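# Put the alphabet block into the child's toy box

## Task

Pick up the alphabet block and set it down inside the daughter's toy box, so it stays there once the robot lets go.

## Robot and tools

Robot: two UR7e-type arms, left_arm and right_arm, each with a Robotiq two-finger gripper that opens to 140 mm. The left gripper's fingers can fold at a hinge. Grip with the outer quarter of its pads, near the fingertips. A grip closer to the palm may hold a narrow part loosely or drop it later. Pressing its tips into a surface folds them quietly and spoils the next grip. The right gripper's fingers are rigid.

Frames: the scene frame has its origin at table-top height, halfway between the two nominal bases, with +x out over the table, +z up, and left_arm on the +y side. Image left/right does not match the arm names. Measured bases: left_arm at (-0.043, +0.455, 0) m and right_arm at (-0.045, -0.498, 0) m, both almost unrotated. Each arm reports its hand pose, velocities and targets in its own base frame. Fixed cameras and the table use the scene frame. Motion offsets are along the current Hand target's own axes. The gripper's fingers point along its +z and close along its y. end_effector_position is the point between the closed pads. The fingertips reach about 33 mm past it when the gap is 40 mm or less, and about 9 mm past it when fully open.

Command row: 18 numbers, each in [-1, 1], always covering both arms. Order: left dx, dy, dz, rx, ry, rz, left gripper position, force_limit, speed, then the same nine for the right arm. dx..rz are offsets, not poses: they count from that arm's Hand target when the action starts, and every row in an action counts from that same start. 1.0 equals 0.6 m for dx/dy/dz and 180 degrees for rx/ry/rz, which form one rotation vector. Repeating an offset in a new call moves the arm again. All-zero pose numbers re-request the current Hand target. Orientation commands are clipped to within 32 degrees of the measured orientation at each step.

Gripper numbers are settings, not offsets. position: +1 fully open, about -0.8 where the pads touch, -1 closes until blocked. force_limit, default +1, sets squeeze: about 14 N at -1, 40 N at 0, 58 N at +1. speed, default +1, runs about 30 mm/s at -1, 140 at 0, 250 at +1. A faster close squeezes harder. To leave a gripper unchanged, resend its last three numbers; a 0 is a real command.

Tools:
- execute_actions(actions, cameras): actions is a list of actions. Each action is a table of up to 15 rows, one per 1/30 s step. A short table repeats its last row. Images come back only for an empty actions list, or for the cameras you name.
- move(target, speed, blend, stop_force, zero, blocking, cameras): moves each gripper in a straight line to its offset target. target is one 18-number row, or a list of up to 15 rows, all counted from the same starting Hand targets. speed is in m/s, 0.002 to 3.6, default 0.25. blend is a corner radius in m, 0 by default, meaning stop at each target. stop_force is in N, 3 to 120; it ends an arm's path when the wrist sensor feels that much push. Leave it out when moving away from a contact, and do not rely on it while turning. zero (only with stop_force) re-zeroes the sensor first, default true. blocking=false returns early and cannot be combined with stop_force. A move lasts at most 10 s and does not avoid obstacles. Its result adds a 'move:' line with the ending (done, off_target, moving, held, fault) and any limits that acted (paced = pose clipped, held = steps withheld).
- wait(seconds 0 to 10), stop(), zoom_image(camera, region [x0,y0,x1,y1] in pixels, at most 504x504; only a camera in the newest images), zero_wrist_force(arm), read_manual(section), finished_scene(scene=1).
Cameras: cam_head_left, cam_head_right, cam_high, cam_low, cam_left_wrist, cam_right_wrist, all 896x504.

Results: Hand target is the last commanded pose after clipping. The next offsets start from it, and the real gripper can rest short of it. end_effector_position is in m, quat in wxyz, velocities in m/s and rad/s. object_status: 0 moving, 1 blocked while opening, 2 blocked while closing (probably holding something), 3 reached the command or pads met. Confirm a grasp by reading 2. position_measured is in counts: 3 fully open, about 139 = 60 mm, 200 = 20 mm, 230 pads touching. Wrist force and torque are on the gripper's own axes. Joint torques include gravity.

Cautions: do not drop the block, let it fall far, or leave anything off the table. Avoid hard hits, big pushes and squeezing the other arm. About 150 N of outside force, or a joint torque limit (24.9 N m on the wrists), stops that arm for 10 s. The arms are stiff, so aiming even slightly past a firm contact can fault. Use slow approaches with stop_force. Route paths around an arm's own base, not close past it. Keep the arms apart. Long stretched holds heat the motors, and overheating brakes the arm for 30 s or more. Finish only once the block is resting in the box and released.

Each tool is called by a JSON object that holds its "fn" and its "kwargs".

## Session

{"fn": "execute_actions", "kwargs": {"actions": []}}

Scene clock: 0.00 s.
left_arm: end_effector_position=(+0.8182, +0.0183, +0.3955) position_measured=3 object_status=3 end_effector_quat_wxyz=(+0.119, +0.682, -0.017, +0.722) | right_arm: end_effector_position=(+0.9577, +0.2951, +0.3781) position_measured=3 object_status=3 end_effector_quat_wxyz=(-0.437, +0.631, +0.125, +0.629)
Joint positions: left_arm=[-0.112 -1.049 1.762 -3.925 -1.647 2.998] | right_arm=[-0.079 -0.428 0.713 -3.697 -0.707 3.759]
Joint velocities: within noise
Joint torques (N m): no reading
Wrist force (N): no reading
Wrist torque (N m): no reading
Wrist force, peak (N): no reading
Hand target: left_arm +0.8182, +0.0183, +0.3955; +0.119, +0.682, -0.017, +0.722 | right_arm +0.9577, +0.2951, +0.3781; -0.437, +0.631, +0.125, +0.629
Tool commands: left_gripper/position=+1.0 left_gripper/force_limit=+1.0 left_gripper/speed=+1.0 right_gripper/position=+1.0 right_gripper/force_limit=+1.0 right_gripper/speed=+1.0

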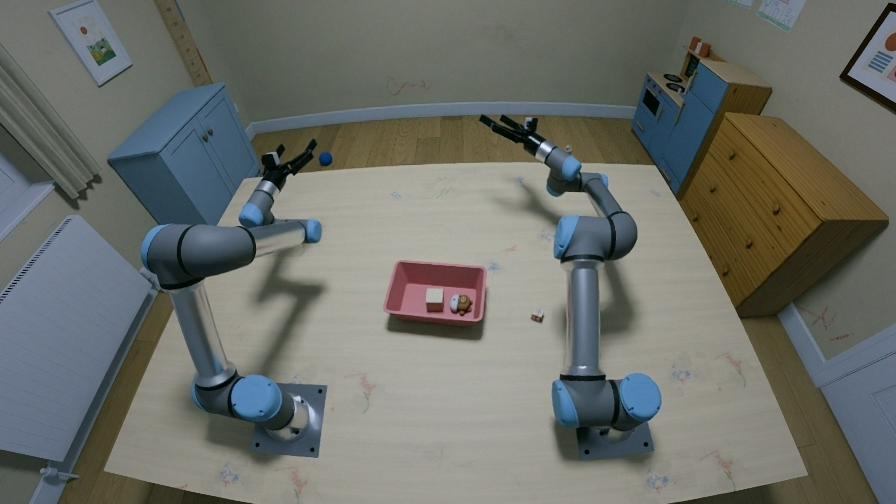

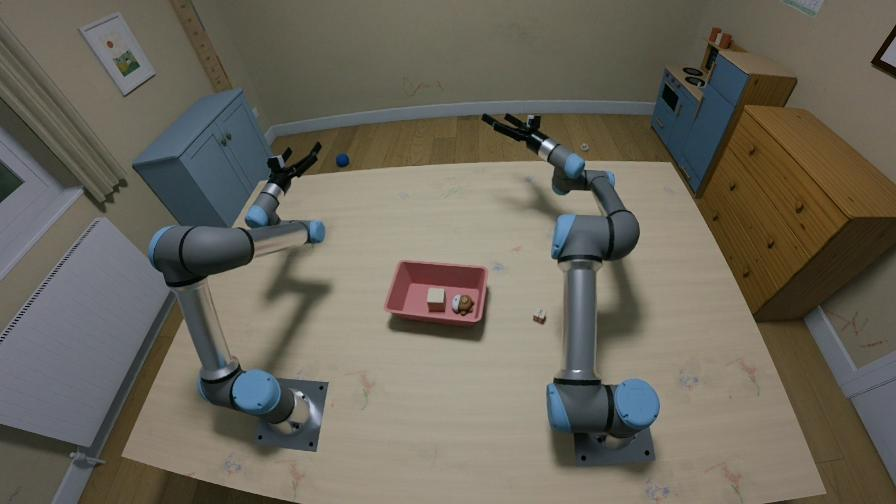

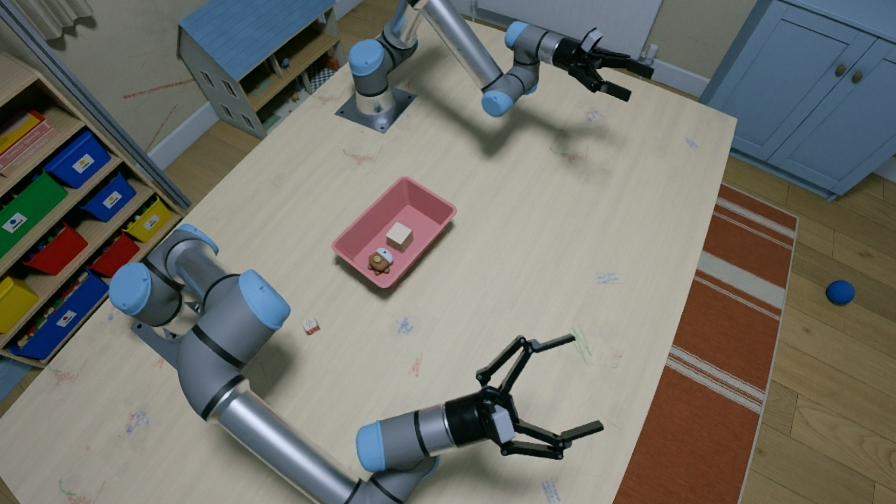

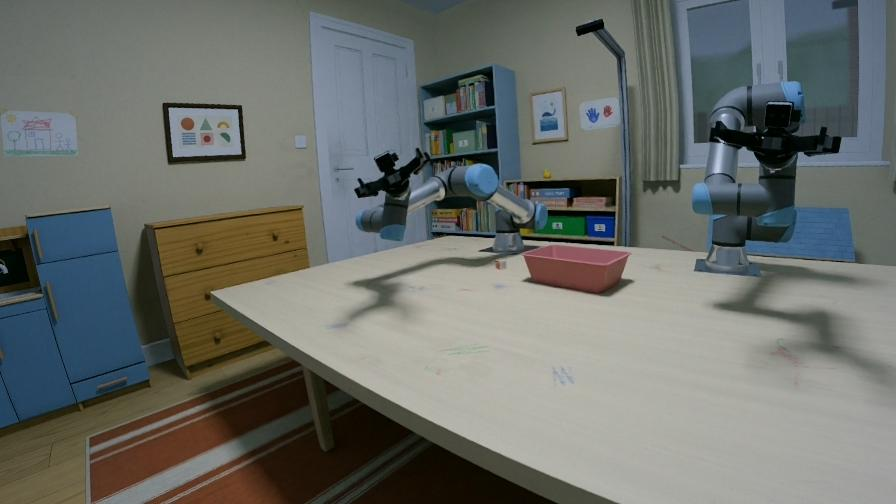

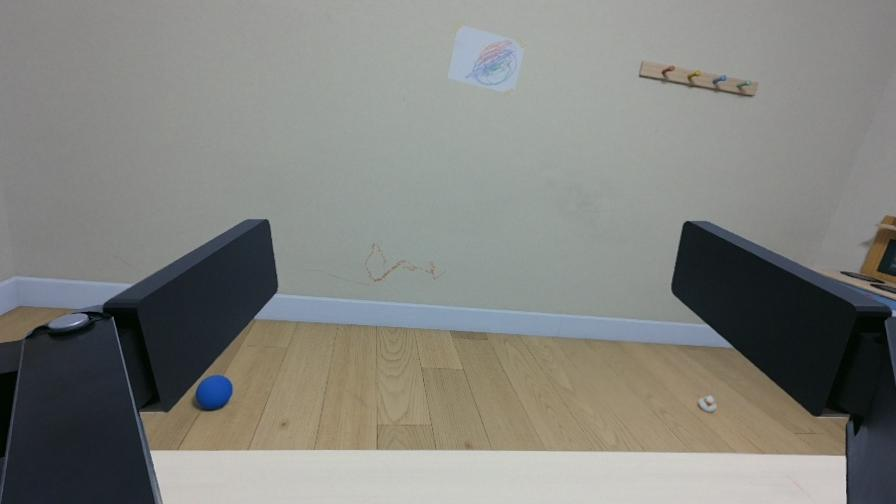

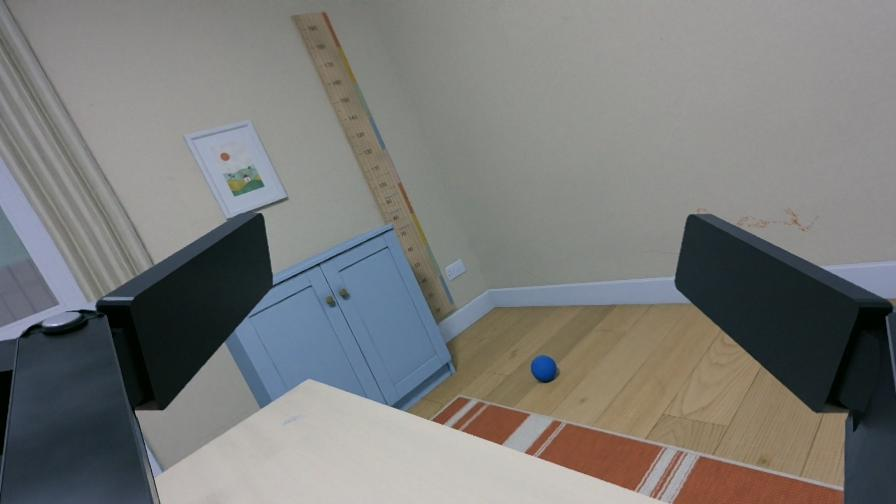

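{"fn": "zoom_image", "kwargs": {"camera": "cam_head_right", "region": [370, 240, 570, 350]}}

{"fn": "zoom_image", "kwargs": {"camera": "cam_high", "region": [280, 160, 480, 350]}}

{"fn": "zoom_image", "kwargs": {"camera": "cam_low", "region": [480, 220, 660, 310]}}

Scaled by 2.520.

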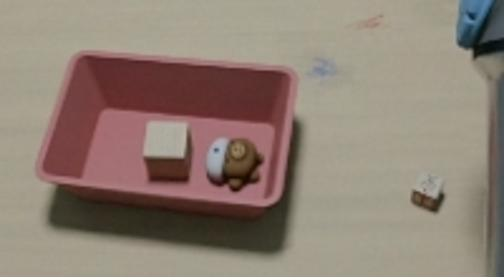

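Scaled by 2.520.

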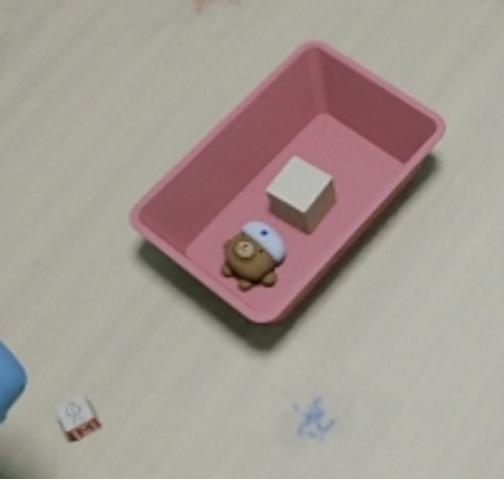

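Scaled by 2.800.

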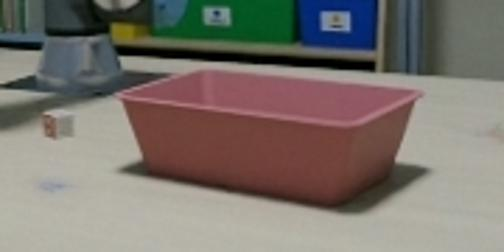

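{"fn": "move", "kwargs": {"target": [0,0,0,0,0,0,1,1,1,-0.3043,-0.508,-0.8037,-0.3184,-0.4584,0.0911,0.2,-1,0], "speed": 0.6, "cameras": ["cam_right_wrist","cam_head_right","cam_high"]}}

Scene clock: 43.67 s.
left_arm: end_effector_position=(+0.8182, +0.0183, +0.3955) position_measured=3 object_status=3 end_effector_quat_wxyz=(+0.119, +0.682, -0.017, +0.722) | right_arm: end_effector_position=(+0.3798, +0.2042, +0.2498) position_measured=104 object_status=3 end_effector_quat_wxyz=(+0.000, +1.000, +0.000, +0.000)
Joint positions: left_arm=[-0.112 -1.049 1.762 -3.925 -1.647 2.998] | right_arm=[0.179 -1.764 1.812 -1.619 -1.571 3.321]
Joint torques (N m): left_arm=[1.24 -44.51 -21.33 -1.9 -0.05 0.02] | right_arm=[-12.97 -19.32 -20.16 -1.44 1.3 0.01]
Wrist force (N): left_arm=[0.1 0.0 -0.3] | right_arm=[0.3 -2.5 4.0]
Wrist torque (N m): left_arm=[0.02 -0.02 0.01] | right_arm=[-0.55 -0.52 -0.10]
Wrist force, peak (N): left_arm=[-0.2 0.5 -0.4] | right_arm=[-1.8 -2.7 4.8]
Hand target: left_arm +0.8182, +0.0183, +0.3955; +0.119, +0.682, -0.017, +0.722 | right_arm +0.3797, +0.2041, +0.2497; +0.000, +1.000, +0.000, +0.000
Off the commanded pose: left_arm 0.000 m, 0 deg | right_arm 0.000 m, 0 deg.
move: done
Images, in order (width x height): cam_head_right 896x504, cam_high 896x504, cam_right_wrist 896x504.

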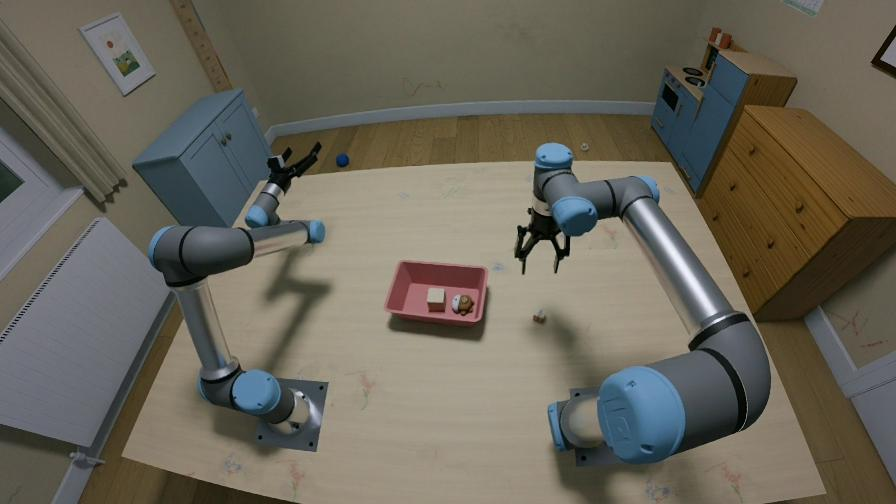

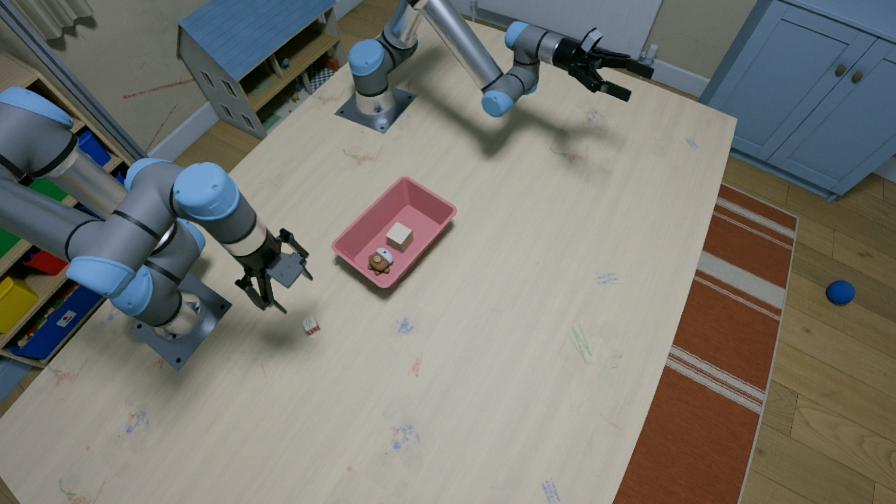

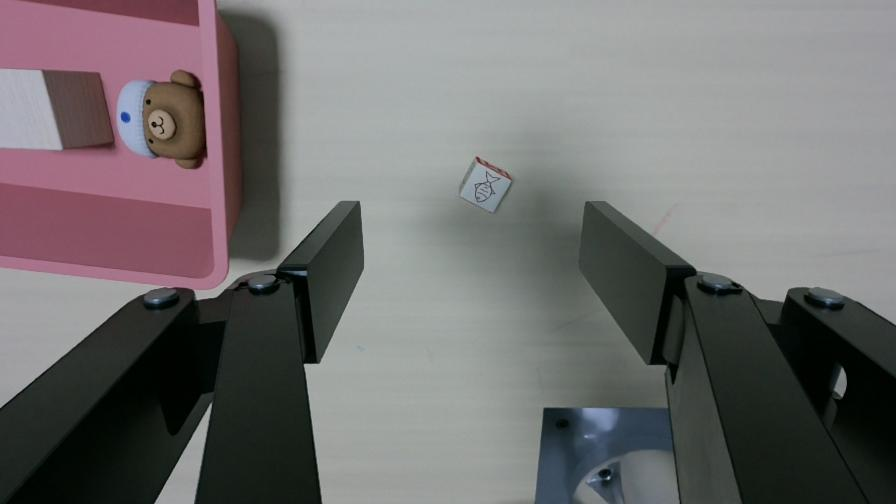

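{"fn": "zoom_image", "kwargs": {"camera": "cam_right_wrist", "region": [437, 140, 537, 230]}}

Scaled by 5.040.

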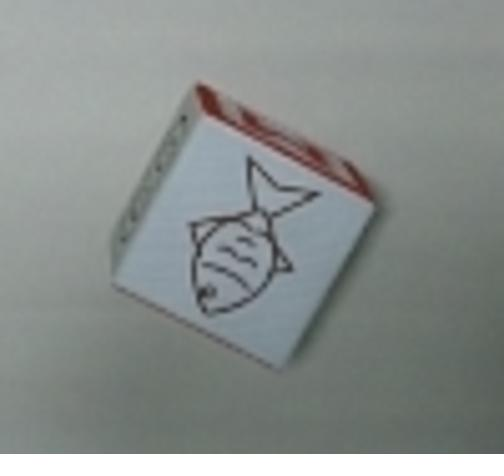

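{"fn": "move", "kwargs": {"target": [0,0,0,0,0,0,1,1,1,-0.036,0.0355,0.2495,0,0,0.15,0.2,-1,0], "speed": 0.4, "cameras": ["cam_right_wrist","cam_low"]}}

Scene clock: 56.30 s.
left_arm: end_effector_position=(+0.8182, +0.0183, +0.3955) position_measured=3 object_status=3 end_effector_quat_wxyz=(+0.119, +0.682, -0.017, +0.722) | right_arm: end_effector_position=(+0.3582, +0.1827, +0.1001) position_measured=104 object_status=3 end_effector_quat_wxyz=(+0.000, +0.972, -0.234, +0.000)
Joint positions: left_arm=[-0.112 -1.049 1.762 -3.925 -1.647 2.998] | right_arm=[0.134 -1.745 2.193 -2.019 -1.571 3.747]
Joint torques (N m): left_arm=[0.99 -44.93 -21.32 -1.95 -0.15 0.08] | right_arm=[16.25 -23.33 -20.23 -4.47 -1.16 1.48]
Wrist force (N): left_arm=[0.0 0.2 0.2] | right_arm=[0.1 -2.6 3.8]
Wrist torque (N m): left_arm=[0.05 -0.01 0.00] | right_arm=[-0.60 -0.47 -0.11]
Wrist force, peak (N): left_arm=[0.1 0.6 -0.1] | right_arm=[-0.2 -1.9 6.4]
Hand target: left_arm +0.8182, +0.0183, +0.3955; +0.119, +0.682, -0.017, +0.722 | right_arm +0.3581, +0.1828, +0.1000; +0.000, +0.972, -0.234, +0.000
Off the commanded pose: left_arm 0.000 m, 0 deg | right_arm 0.000 m, 0 deg.
move: done
Images, in order (width x height): cam_low 896x504, cam_right_wrist 896x504.

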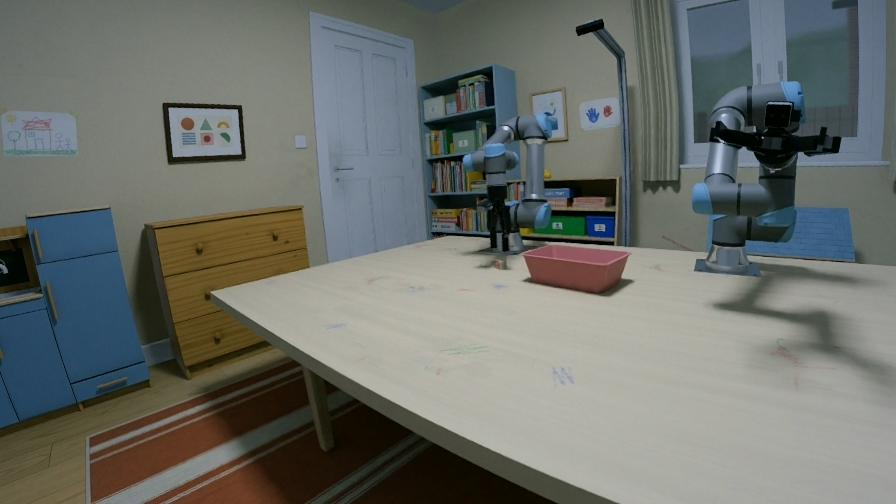

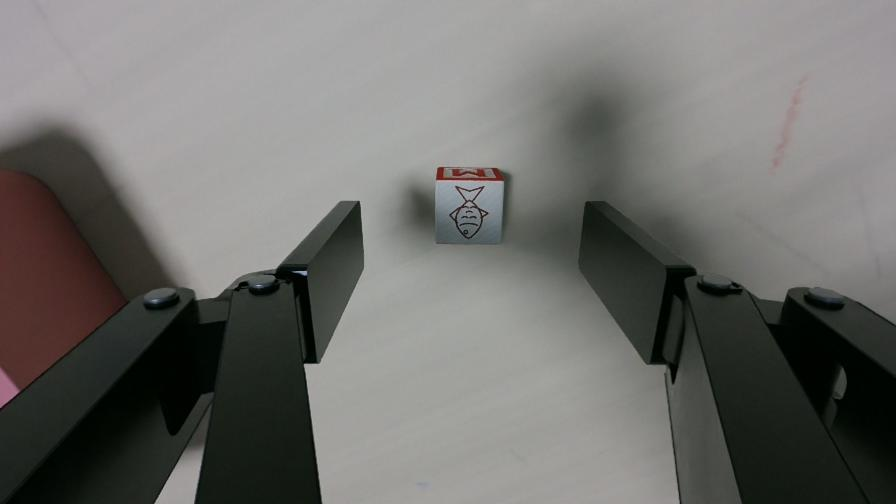

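{"fn": "zoom_image", "kwargs": {"camera": "cam_right_wrist", "region": [424, 160, 514, 250]}}

{"fn": "zoom_image", "kwargs": {"camera": "cam_low", "region": [450, 200, 550, 290]}}

Scaled by 5.600.

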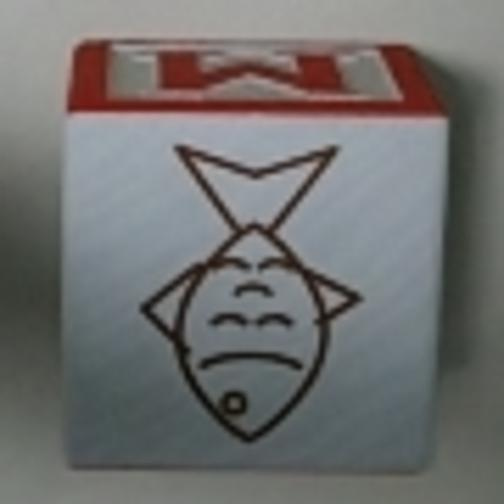

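Scaled by 5.040.

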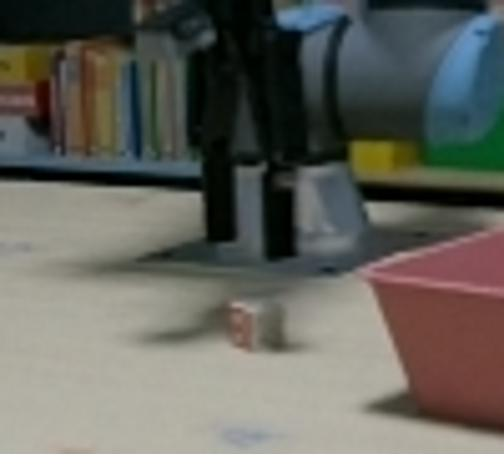

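{"fn": "move", "kwargs": {"target": [[0,0,0,0,0,0,1,1,1,0.0022,-0.0023,0.05,0,0,0,-0.15,-1,-0.5],[0,0,0,0,0,0,1,1,1,0.0022,-0.0023,0.0917,0,0,0,-0.15,-1,-0.5]], "speed": [0.06,0.015], "stop_force": 6, "cameras": ["cam_right_wrist","cam_low"]}}

Scene clock: 74.13 s.
left_arm: end_effector_position=(+0.8182, +0.0183, +0.3955) position_measured=3 object_status=3 end_effector_quat_wxyz=(+0.119, +0.682, -0.017, +0.722) | right_arm: end_effector_position=(+0.3600, +0.1834, +0.0450) position_measured=148 object_status=3 end_effector_quat_wxyz=(+0.000, +0.972, -0.234, +0.000)
Joint positions: left_arm=[-0.112 -1.049 1.762 -3.925 -1.647 2.998] | right_arm=[0.135 -1.656 2.282 -2.197 -1.571 3.748]
Joint torques (N m): left_arm=[0.37 -44.51 -20.56 -1.9 -0.34 -0.27] | right_arm=[-3.96 -25.64 -30.76 -0.79 -0.08 -1.33]
Wrist force (N): left_arm=[-0.4 0.2 0.1] | right_arm=[0.0 -2.3 4.3]
Wrist torque (N m): left_arm=[0.05 0.09 0.00] | right_arm=[-0.55 -0.45 -0.23]
Wrist force, peak (N): left_arm=[-0.4 0.5 0.2] | right_arm=[0.0 -2.7 4.9]
Hand target: left_arm +0.8182, +0.0183, +0.3955; +0.119, +0.682, -0.017, +0.722 | right_arm +0.3600, +0.1834, +0.0450; +0.000, +0.972, -0.234, +0.000
Off the commanded pose: left_arm 0.000 m, 0 deg | right_arm 0.000 m, 0 deg.
move: done
Images, in order (width x height): cam_low 896x504, cam_right_wrist 896x504.

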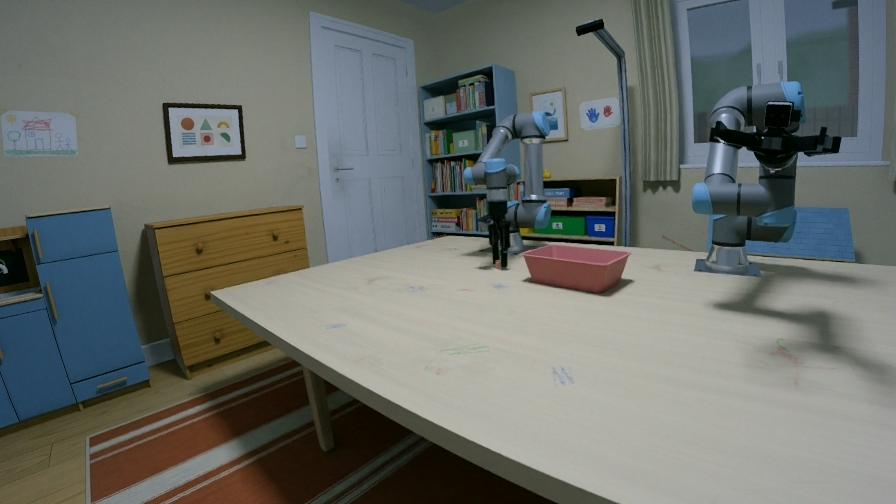

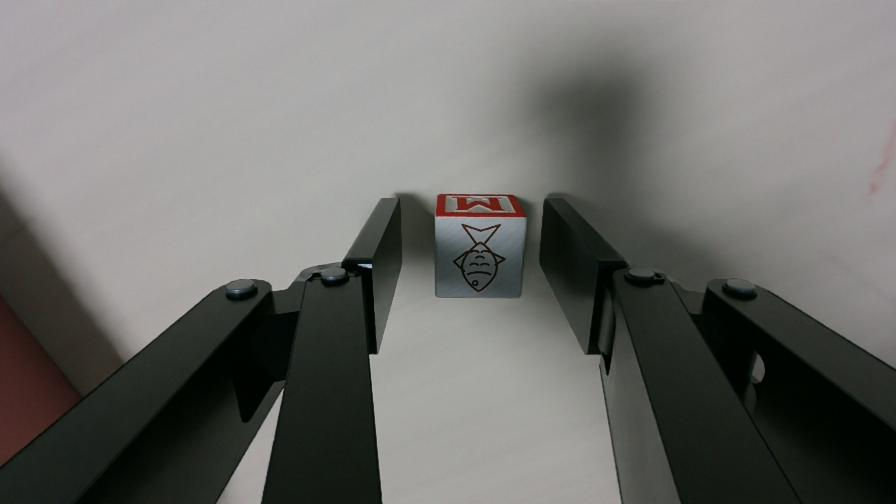

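{"fn": "execute_actions", "kwargs": {"actions": [[[0,0,0,0,0,0,1,1,1,0,0,0,0,0,0,-1,-0.4,-1]],[[0,0,0,0,0,0,1,1,1,0,0,0,0,0,0,-1,-0.4,-1]],[[0,0,0,0,0,0,1,1,1,0,0,0,0,0,0,-1,-0.4,-1]]], "cameras": ["cam_right_wrist"]}}

Scene clock: 79.40 s.
left_arm: end_effector_position=(+0.8182, +0.0183, +0.3955) position_measured=3 object_status=3 end_effector_quat_wxyz=(+0.119, +0.682, -0.017, +0.722) | right_arm: end_effector_position=(+0.3600, +0.1834, +0.0450) position_measured=183 object_status=2 end_effector_quat_wxyz=(+0.000, +0.972, -0.234, +0.000)
Joint positions: left_arm=[-0.112 -1.049 1.762 -3.925 -1.647 2.998] | right_arm=[0.135 -1.656 2.282 -2.197 -1.571 3.748]
Joint torques (N m): left_arm=[0.32 -44.03 -21.77 -2.01 -0.46 0.05] | right_arm=[-5 -19.88 -24.28 -0.96 -1.74 -1.35]
Wrist force (N): left_arm=[-0.1 0.2 0.1] | right_arm=[-1.2 -1.9 -0.3]
Wrist torque (N m): left_arm=[0.06 0.01 0.00] | right_arm=[-0.61 -0.46 -0.23]
Wrist force, peak (N): left_arm=[-0.3 0.5 -0.4] | right_arm=[0.2 -2.7 4.4]
Hand target: left_arm +0.8182, +0.0183, +0.3955; +0.119, +0.682, -0.017, +0.722 | right_arm +0.3600, +0.1834, +0.0450; +0.000, +0.972, -0.234, +0.000
Off the commanded pose: left_arm 0.000 m, 0 deg | right_arm 0.000 m, 0 deg.
Images, in order (width x height): cam_right_wrist 896x504.

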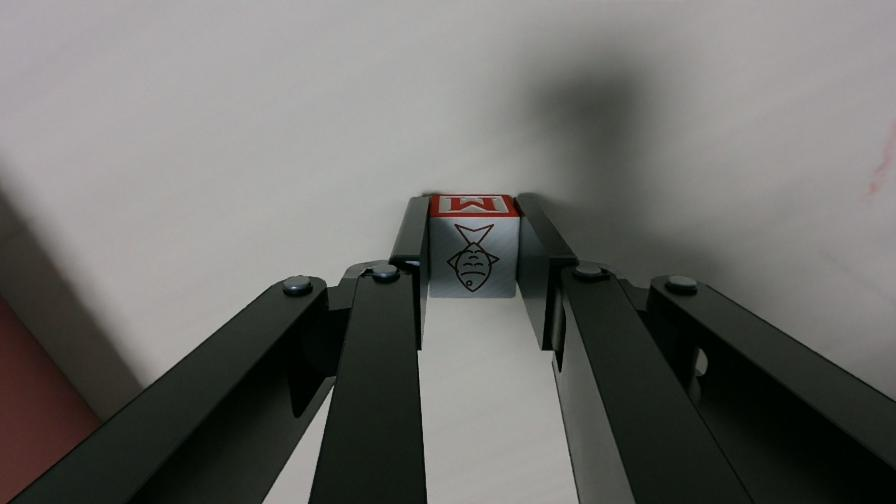

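{"fn": "move", "kwargs": {"target": [[0,0,0,0,0,0,1,1,1,0,0,-0.25,0,0,0,-1,-0.4,-1],[0,0,0,0,0,0,1,1,1,-0.1903,-0.6562,-0.325,0,0,-0.15,-1,-0.4,-1]], "speed": [0.25,0.35], "blend": 0.05, "cameras": ["cam_right_wrist","cam_head_right","cam_low","cam_high"]}}

Scene clock: 90.23 s.
left_arm: end_effector_position=(+0.8182, +0.0183, +0.3955) position_measured=3 object_status=3 end_effector_quat_wxyz=(+0.119, +0.682, -0.017, +0.722) | right_arm: end_effector_position=(+0.4370, +0.5861, +0.2399) position_measured=183 object_status=2 end_effector_quat_wxyz=(+0.000, +1.000, +0.000, +0.000)
Joint positions: left_arm=[-0.112 -1.049 1.762 -3.925 -1.647 2.998] | right_arm=[0.747 -1.004 0.928 -1.494 -1.571 3.889]
Joint torques (N m): left_arm=[1.04 -44.66 -21.34 -1.98 -0.85 -0.06] | right_arm=[-12.3 -46.38 -34.28 -4.22 -0.45 1.57]
Wrist force (N): left_arm=[0.1 0.3 0.0] | right_arm=[0.4 -2.7 4.2]
Wrist torque (N m): left_arm=[0.07 -0.02 0.01] | right_arm=[-0.61 -0.56 -0.18]
Wrist force, peak (N): left_arm=[-0.4 0.2 -0.5] | right_arm=[-0.2 -2.5 7.6]
Hand target: left_arm +0.8182, +0.0183, +0.3955; +0.119, +0.682, -0.017, +0.722 | right_arm +0.4371, +0.5861, +0.2399; +0.000, +1.000, +0.000, +0.000
Off the commanded pose: left_arm 0.000 m, 0 deg | right_arm 0.000 m, 0 deg.
move: done
Images, in order (width x height): cam_head_right 896x504, cam_high 896x504, cam_low 896x504, cam_right_wrist 896x504.

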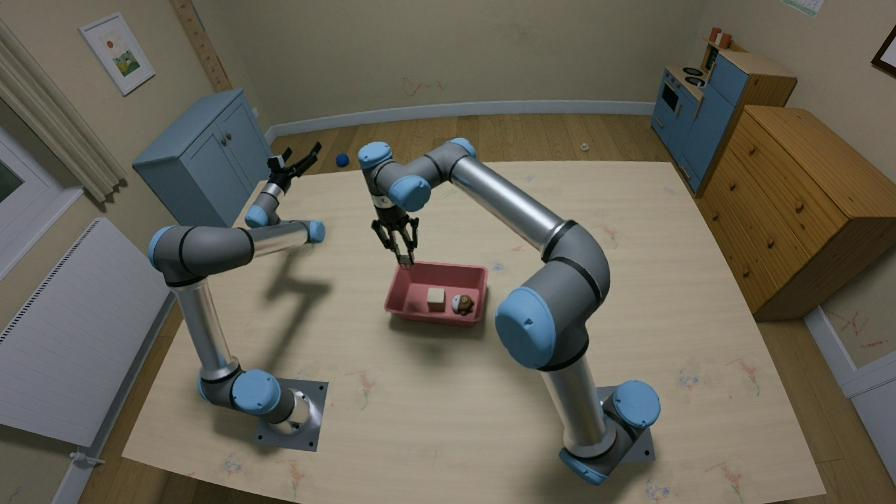

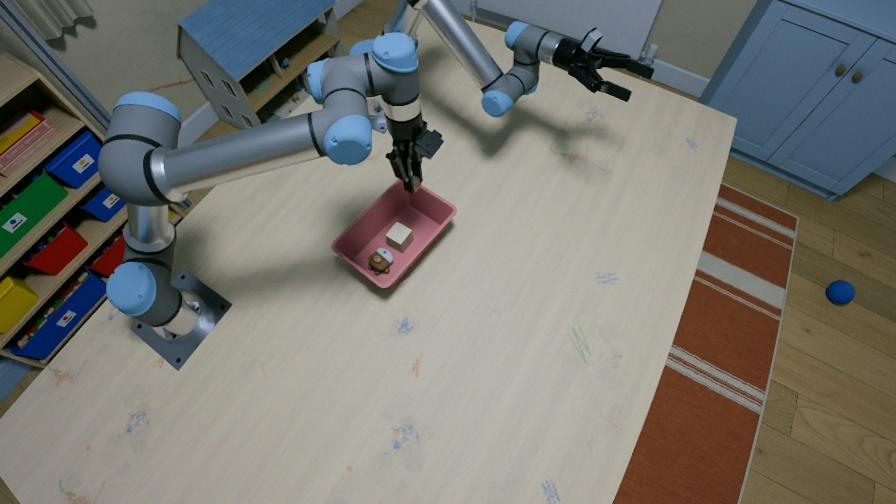

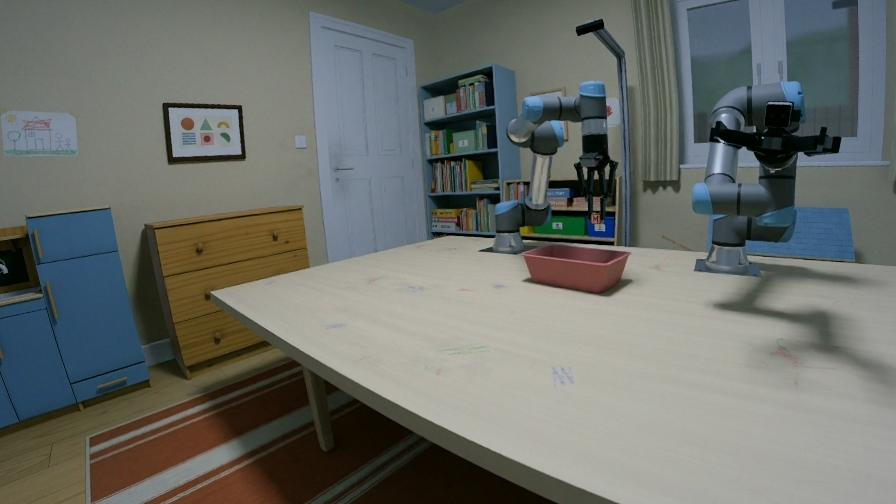

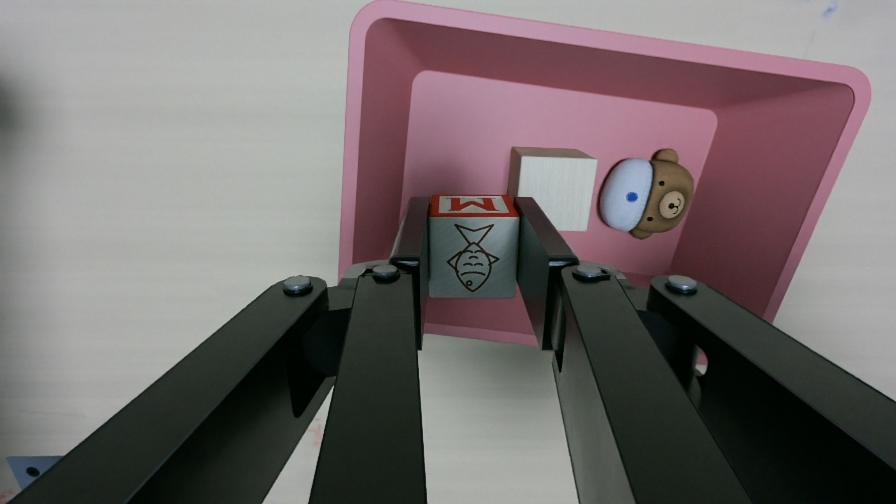

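{"fn": "move", "kwargs": {"target": [0,0,0,0,0,0,1,1,1,-0.0117,-0.0033,0.15,0,0,-0.4639,-1,-0.4,-1], "speed": 0.5, "cameras": ["cam_right_wrist","cam_high","cam_low"]}}

Scene clock: 107.53 s.
left_arm: end_effector_position=(+0.8182, +0.0183, +0.3955) position_measured=3 object_status=3 end_effector_quat_wxyz=(+0.119, +0.682, -0.017, +0.722) | right_arm: end_effector_position=(+0.4300, +0.5880, +0.1498) position_measured=183 object_status=2 end_effector_quat_wxyz=(+0.000, +0.746, +0.666, +0.000)
Joint positions: left_arm=[-0.112 -1.049 1.762 -3.925 -1.647 2.998] | right_arm=[0.756 -1.002 1.155 -1.723 -1.571 2.44]
Joint torques (N m): left_arm=[0.33 -44.62 -20.42 -2.26 -0.64 0.13] | right_arm=[-8.98 -60.81 -34.62 -0.69 0.73 -1.41]
Wrist force (N): left_arm=[0.1 0.1 -0.1] | right_arm=[0.4 -2.4 4.3]
Wrist torque (N m): left_arm=[0.03 -0.03 0.00] | right_arm=[-0.53 -0.55 -0.20]
Wrist force, peak (N): left_arm=[-0.5 0.6 -0.2] | right_arm=[0.2 -2.7 4.9]
Hand target: left_arm +0.8182, +0.0183, +0.3955; +0.119, +0.682, -0.017, +0.722 | right_arm +0.4301, +0.5880, +0.1499; +0.000, +0.746, +0.666, +0.000
Off the commanded pose: left_arm 0.000 m, 0 deg | right_arm 0.000 m, 0 deg.
move: done
Images, in order (width x height): cam_high 896x504, cam_low 896x504, cam_right_wrist 896x504.

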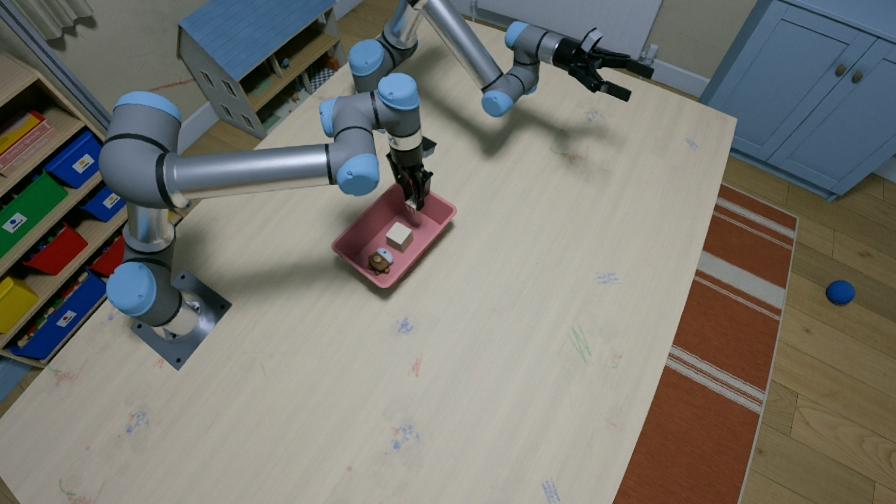

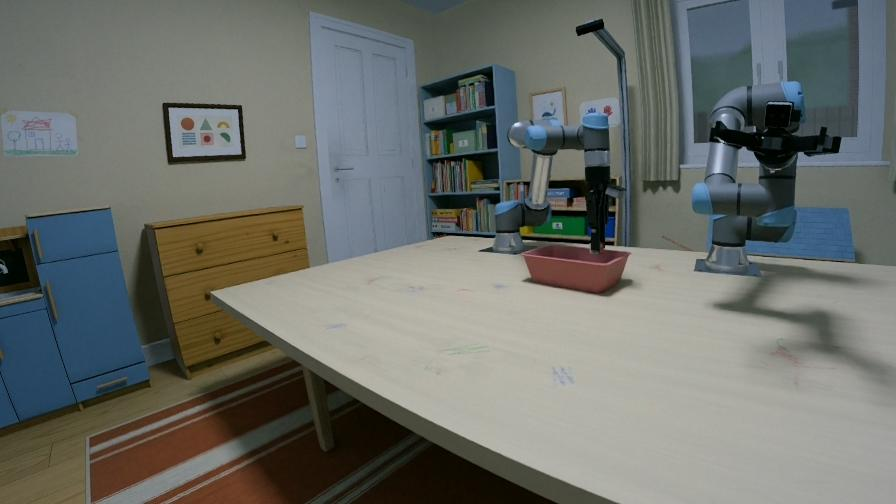

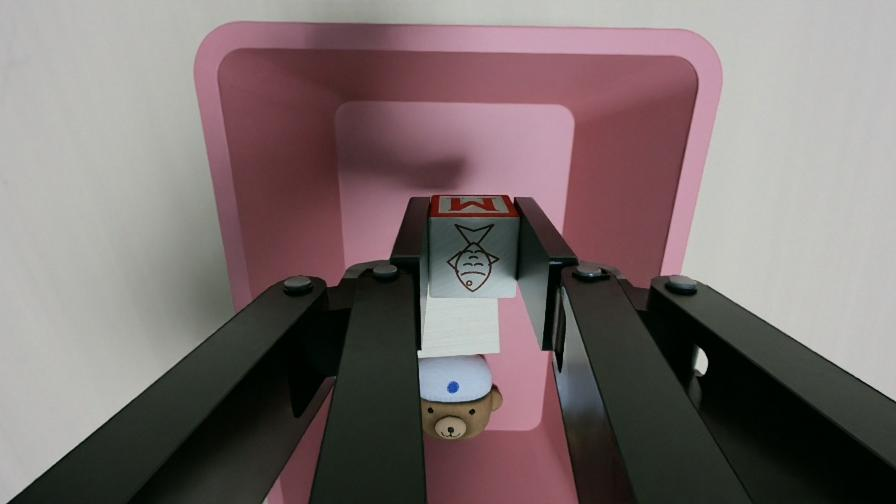

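{"fn": "move", "kwargs": {"target": [[0,0,0,0,0,0,1,1,1,0,0,0.14,0,0,0,-1,-0.4,-1],[0,0,0,0,0,0,1,1,1,0,0,0.178,0,0,0,-1,-0.4,-1]], "speed": [0.07,0.012], "stop_force": 5, "cameras": ["cam_right_wrist","cam_high"]}}

Scene clock: 116.43 s.
left_arm: end_effector_position=(+0.8182, +0.0183, +0.3955) position_measured=3 object_status=3 end_effector_quat_wxyz=(+0.119, +0.682, -0.017, +0.722) | right_arm: end_effector_position=(+0.4301, +0.5880, +0.0484) position_measured=183 object_status=2 end_effector_quat_wxyz=(+0.000, +0.746, +0.666, +0.000)
Joint positions: left_arm=[-0.112 -1.049 1.762 -3.925 -1.647 2.998] | right_arm=[0.755 -0.936 1.314 -1.949 -1.571 2.44]
Joint torques (N m): left_arm=[0.56 -45.86 -20.22 -2.25 -0.99 0.22] | right_arm=[-11.51 -59.31 -30.39 -0.12 1.52 -1.7]
Wrist force (N): left_arm=[-0.1 0.3 0.3] | right_arm=[1.2 -1.6 0.5]
Wrist torque (N m): left_arm=[0.06 0.01 0.00] | right_arm=[-0.65 -0.56 -0.16]
Wrist force, peak (N): left_arm=[-0.2 0.2 -0.6] | right_arm=[-4.5 -6.1 -15.6]
Hand target: left_arm +0.8182, +0.0183, +0.3955; +0.119, +0.682, -0.017, +0.722 | right_arm +0.4301, +0.5880, +0.0484; +0.000, +0.746, +0.666, +0.000 (not the last commanded pose)
Off the commanded pose: left_arm 0.000 m, 0 deg | right_arm 0.005 m, 0 deg.
move: contact (right_arm); path passed 1 of 2 targets
Images, in order (width x height): cam_high 896x504, cam_right_wrist 896x504.

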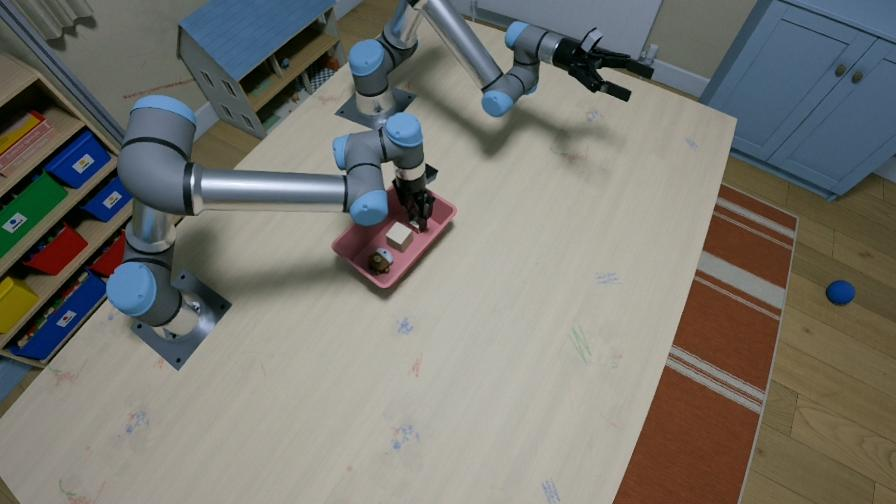

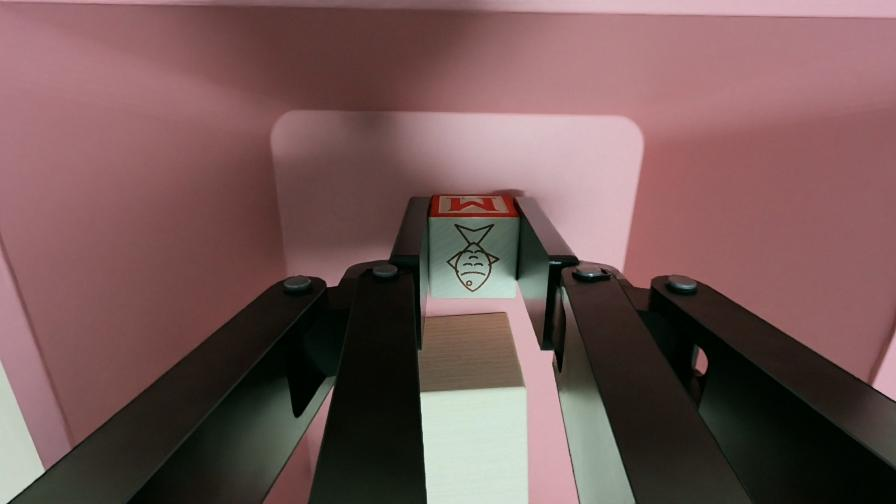

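{"fn": "execute_actions", "kwargs": {"actions": [[[0,0,0,0,0,0,1,1,1,0,0,0,0,0,0,-0.2,-0.4,-1]],[[0,0,0,0,0,0,1,1,1,0,0,0,0,0,0,-0.2,-0.4,-1]]], "cameras": ["cam_right_wrist"]}}

Scene clock: 120.40 s.
left_arm: end_effector_position=(+0.8182, +0.0183, +0.3955) position_measured=3 object_status=3 end_effector_quat_wxyz=(+0.119, +0.682, -0.017, +0.722) | right_arm: end_effector_position=(+0.4301, +0.5880, +0.0484) position_measured=154 object_status=3 end_effector_quat_wxyz=(+0.000, +0.746, +0.666, +0.000)
Joint positions: left_arm=[-0.112 -1.049 1.762 -3.925 -1.647 2.998] | right_arm=[0.755 -0.936 1.314 -1.949 -1.571 2.44]
Joint torques (N m): left_arm=[-0.66 -44.96 -20.88 -2.1 -0.99 0.09] | right_arm=[-7.05 -59.11 -30.72 -1.98 1.52 -1.6]
Wrist force (N): left_arm=[0.0 -0.3 -0.3] | right_arm=[0.4 -2.5 4.2]
Wrist torque (N m): left_arm=[-0.06 0.00 0.00] | right_arm=[-0.56 -0.56 -0.15]
Wrist force, peak (N): left_arm=[-0.4 0.4 0.2] | right_arm=[0.6 -2.6 4.4]
Hand target: left_arm +0.8182, +0.0183, +0.3955; +0.119, +0.682, -0.017, +0.722 | right_arm +0.4301, +0.5880, +0.0484; +0.000, +0.746, +0.666, +0.000
Off the commanded pose: left_arm 0.000 m, 0 deg | right_arm 0.000 m, 0 deg.
Images, in order (width x height): cam_right_wrist 896x504.

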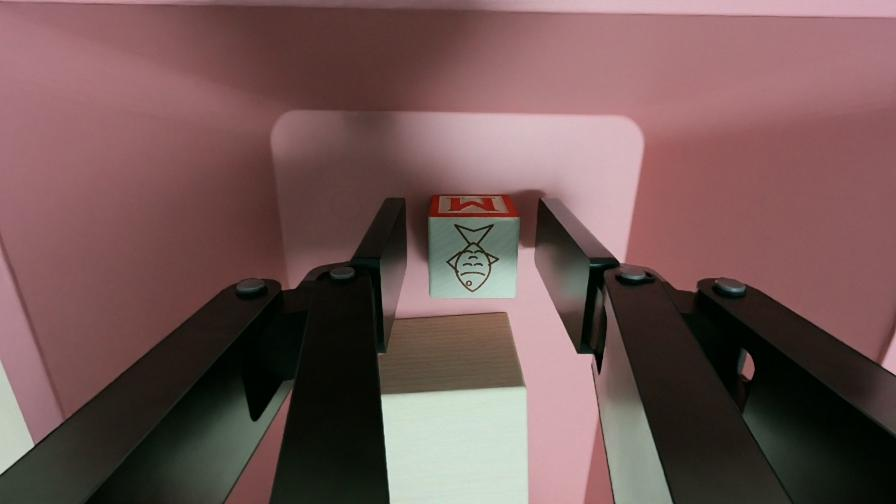

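{"fn": "move", "kwargs": {"target": [0,0,0,0,0,0,1,1,1,0,0,-0.3,0,0,0,-0.2,-0.4,-1], "speed": 0.25, "cameras": ["cam_right_wrist","cam_high"]}}

Scene clock: 122.67 s.
left_arm: end_effector_position=(+0.8182, +0.0183, +0.3955) position_measured=3 object_status=3 end_effector_quat_wxyz=(+0.119, +0.682, -0.017, +0.722) | right_arm: end_effector_position=(+0.4301, +0.5880, +0.2283) position_measured=154 object_status=3 end_effector_quat_wxyz=(+0.000, +0.746, +0.666, +0.000)
Joint positions: left_arm=[-0.112 -1.049 1.762 -3.925 -1.647 2.998] | right_arm=[0.755 -1.013 0.972 -1.529 -1.571 2.44]
Joint torques (N m): left_arm=[0.41 -45.76 -21.13 -2.31 -1.11 -0.11] | right_arm=[11.24 -61.01 -32.07 -2.75 -1.94 1.48]
Wrist force (N): left_arm=[0.0 -0.1 -0.1] | right_arm=[0.0 -2.4 4.3]
Wrist torque (N m): left_arm=[-0.01 0.00 0.00] | right_arm=[-0.54 -0.49 -0.15]
Wrist force, peak (N): left_arm=[-0.4 0.2 -0.5] | right_arm=[0.0 -2.6 7.4]
Hand target: left_arm +0.8182, +0.0183, +0.3955; +0.119, +0.682, -0.017, +0.722 | right_arm +0.4301, +0.5880, +0.2284; +0.000, +0.746, +0.666, +0.000
Off the commanded pose: left_arm 0.000 m, 0 deg | right_arm 0.000 m, 0 deg.
move: done
Images, in order (width x height): cam_high 896x504, cam_right_wrist 896x504.

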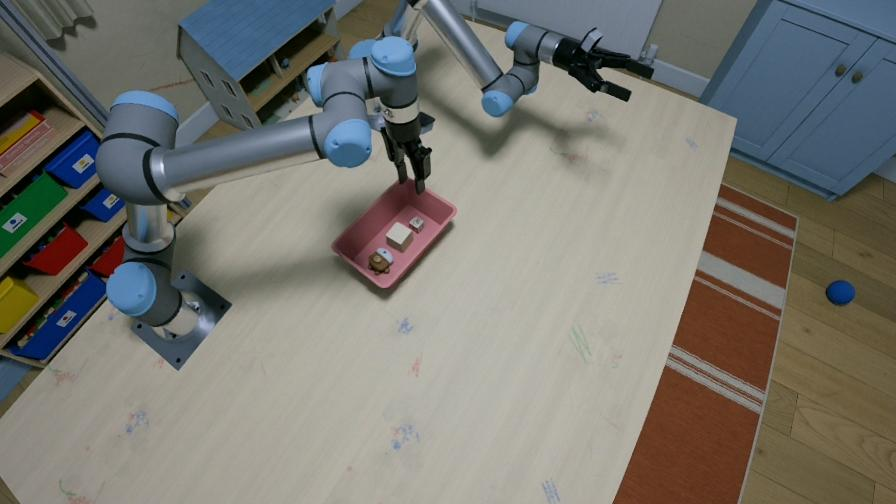

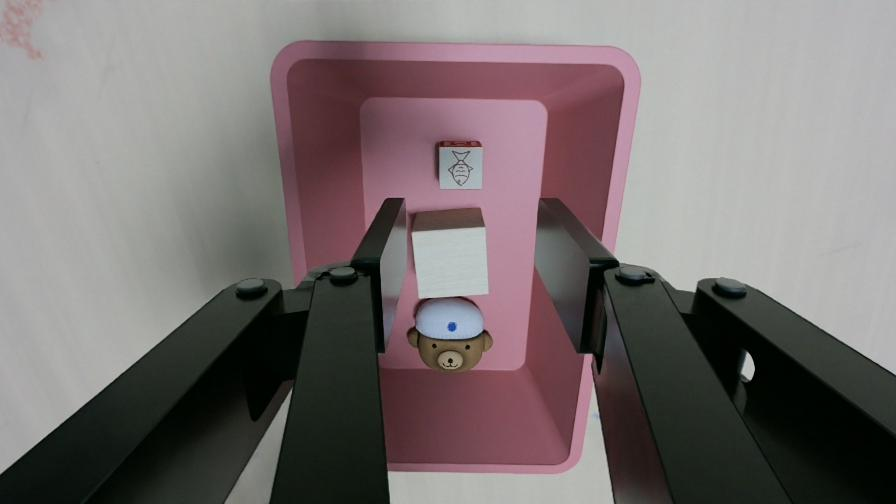

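The block is resting flat on the floor of the toy box and the gripper is clear of it.

{"fn": "finished_scene", "kwargs": {}}

The scene is finished: the task was done.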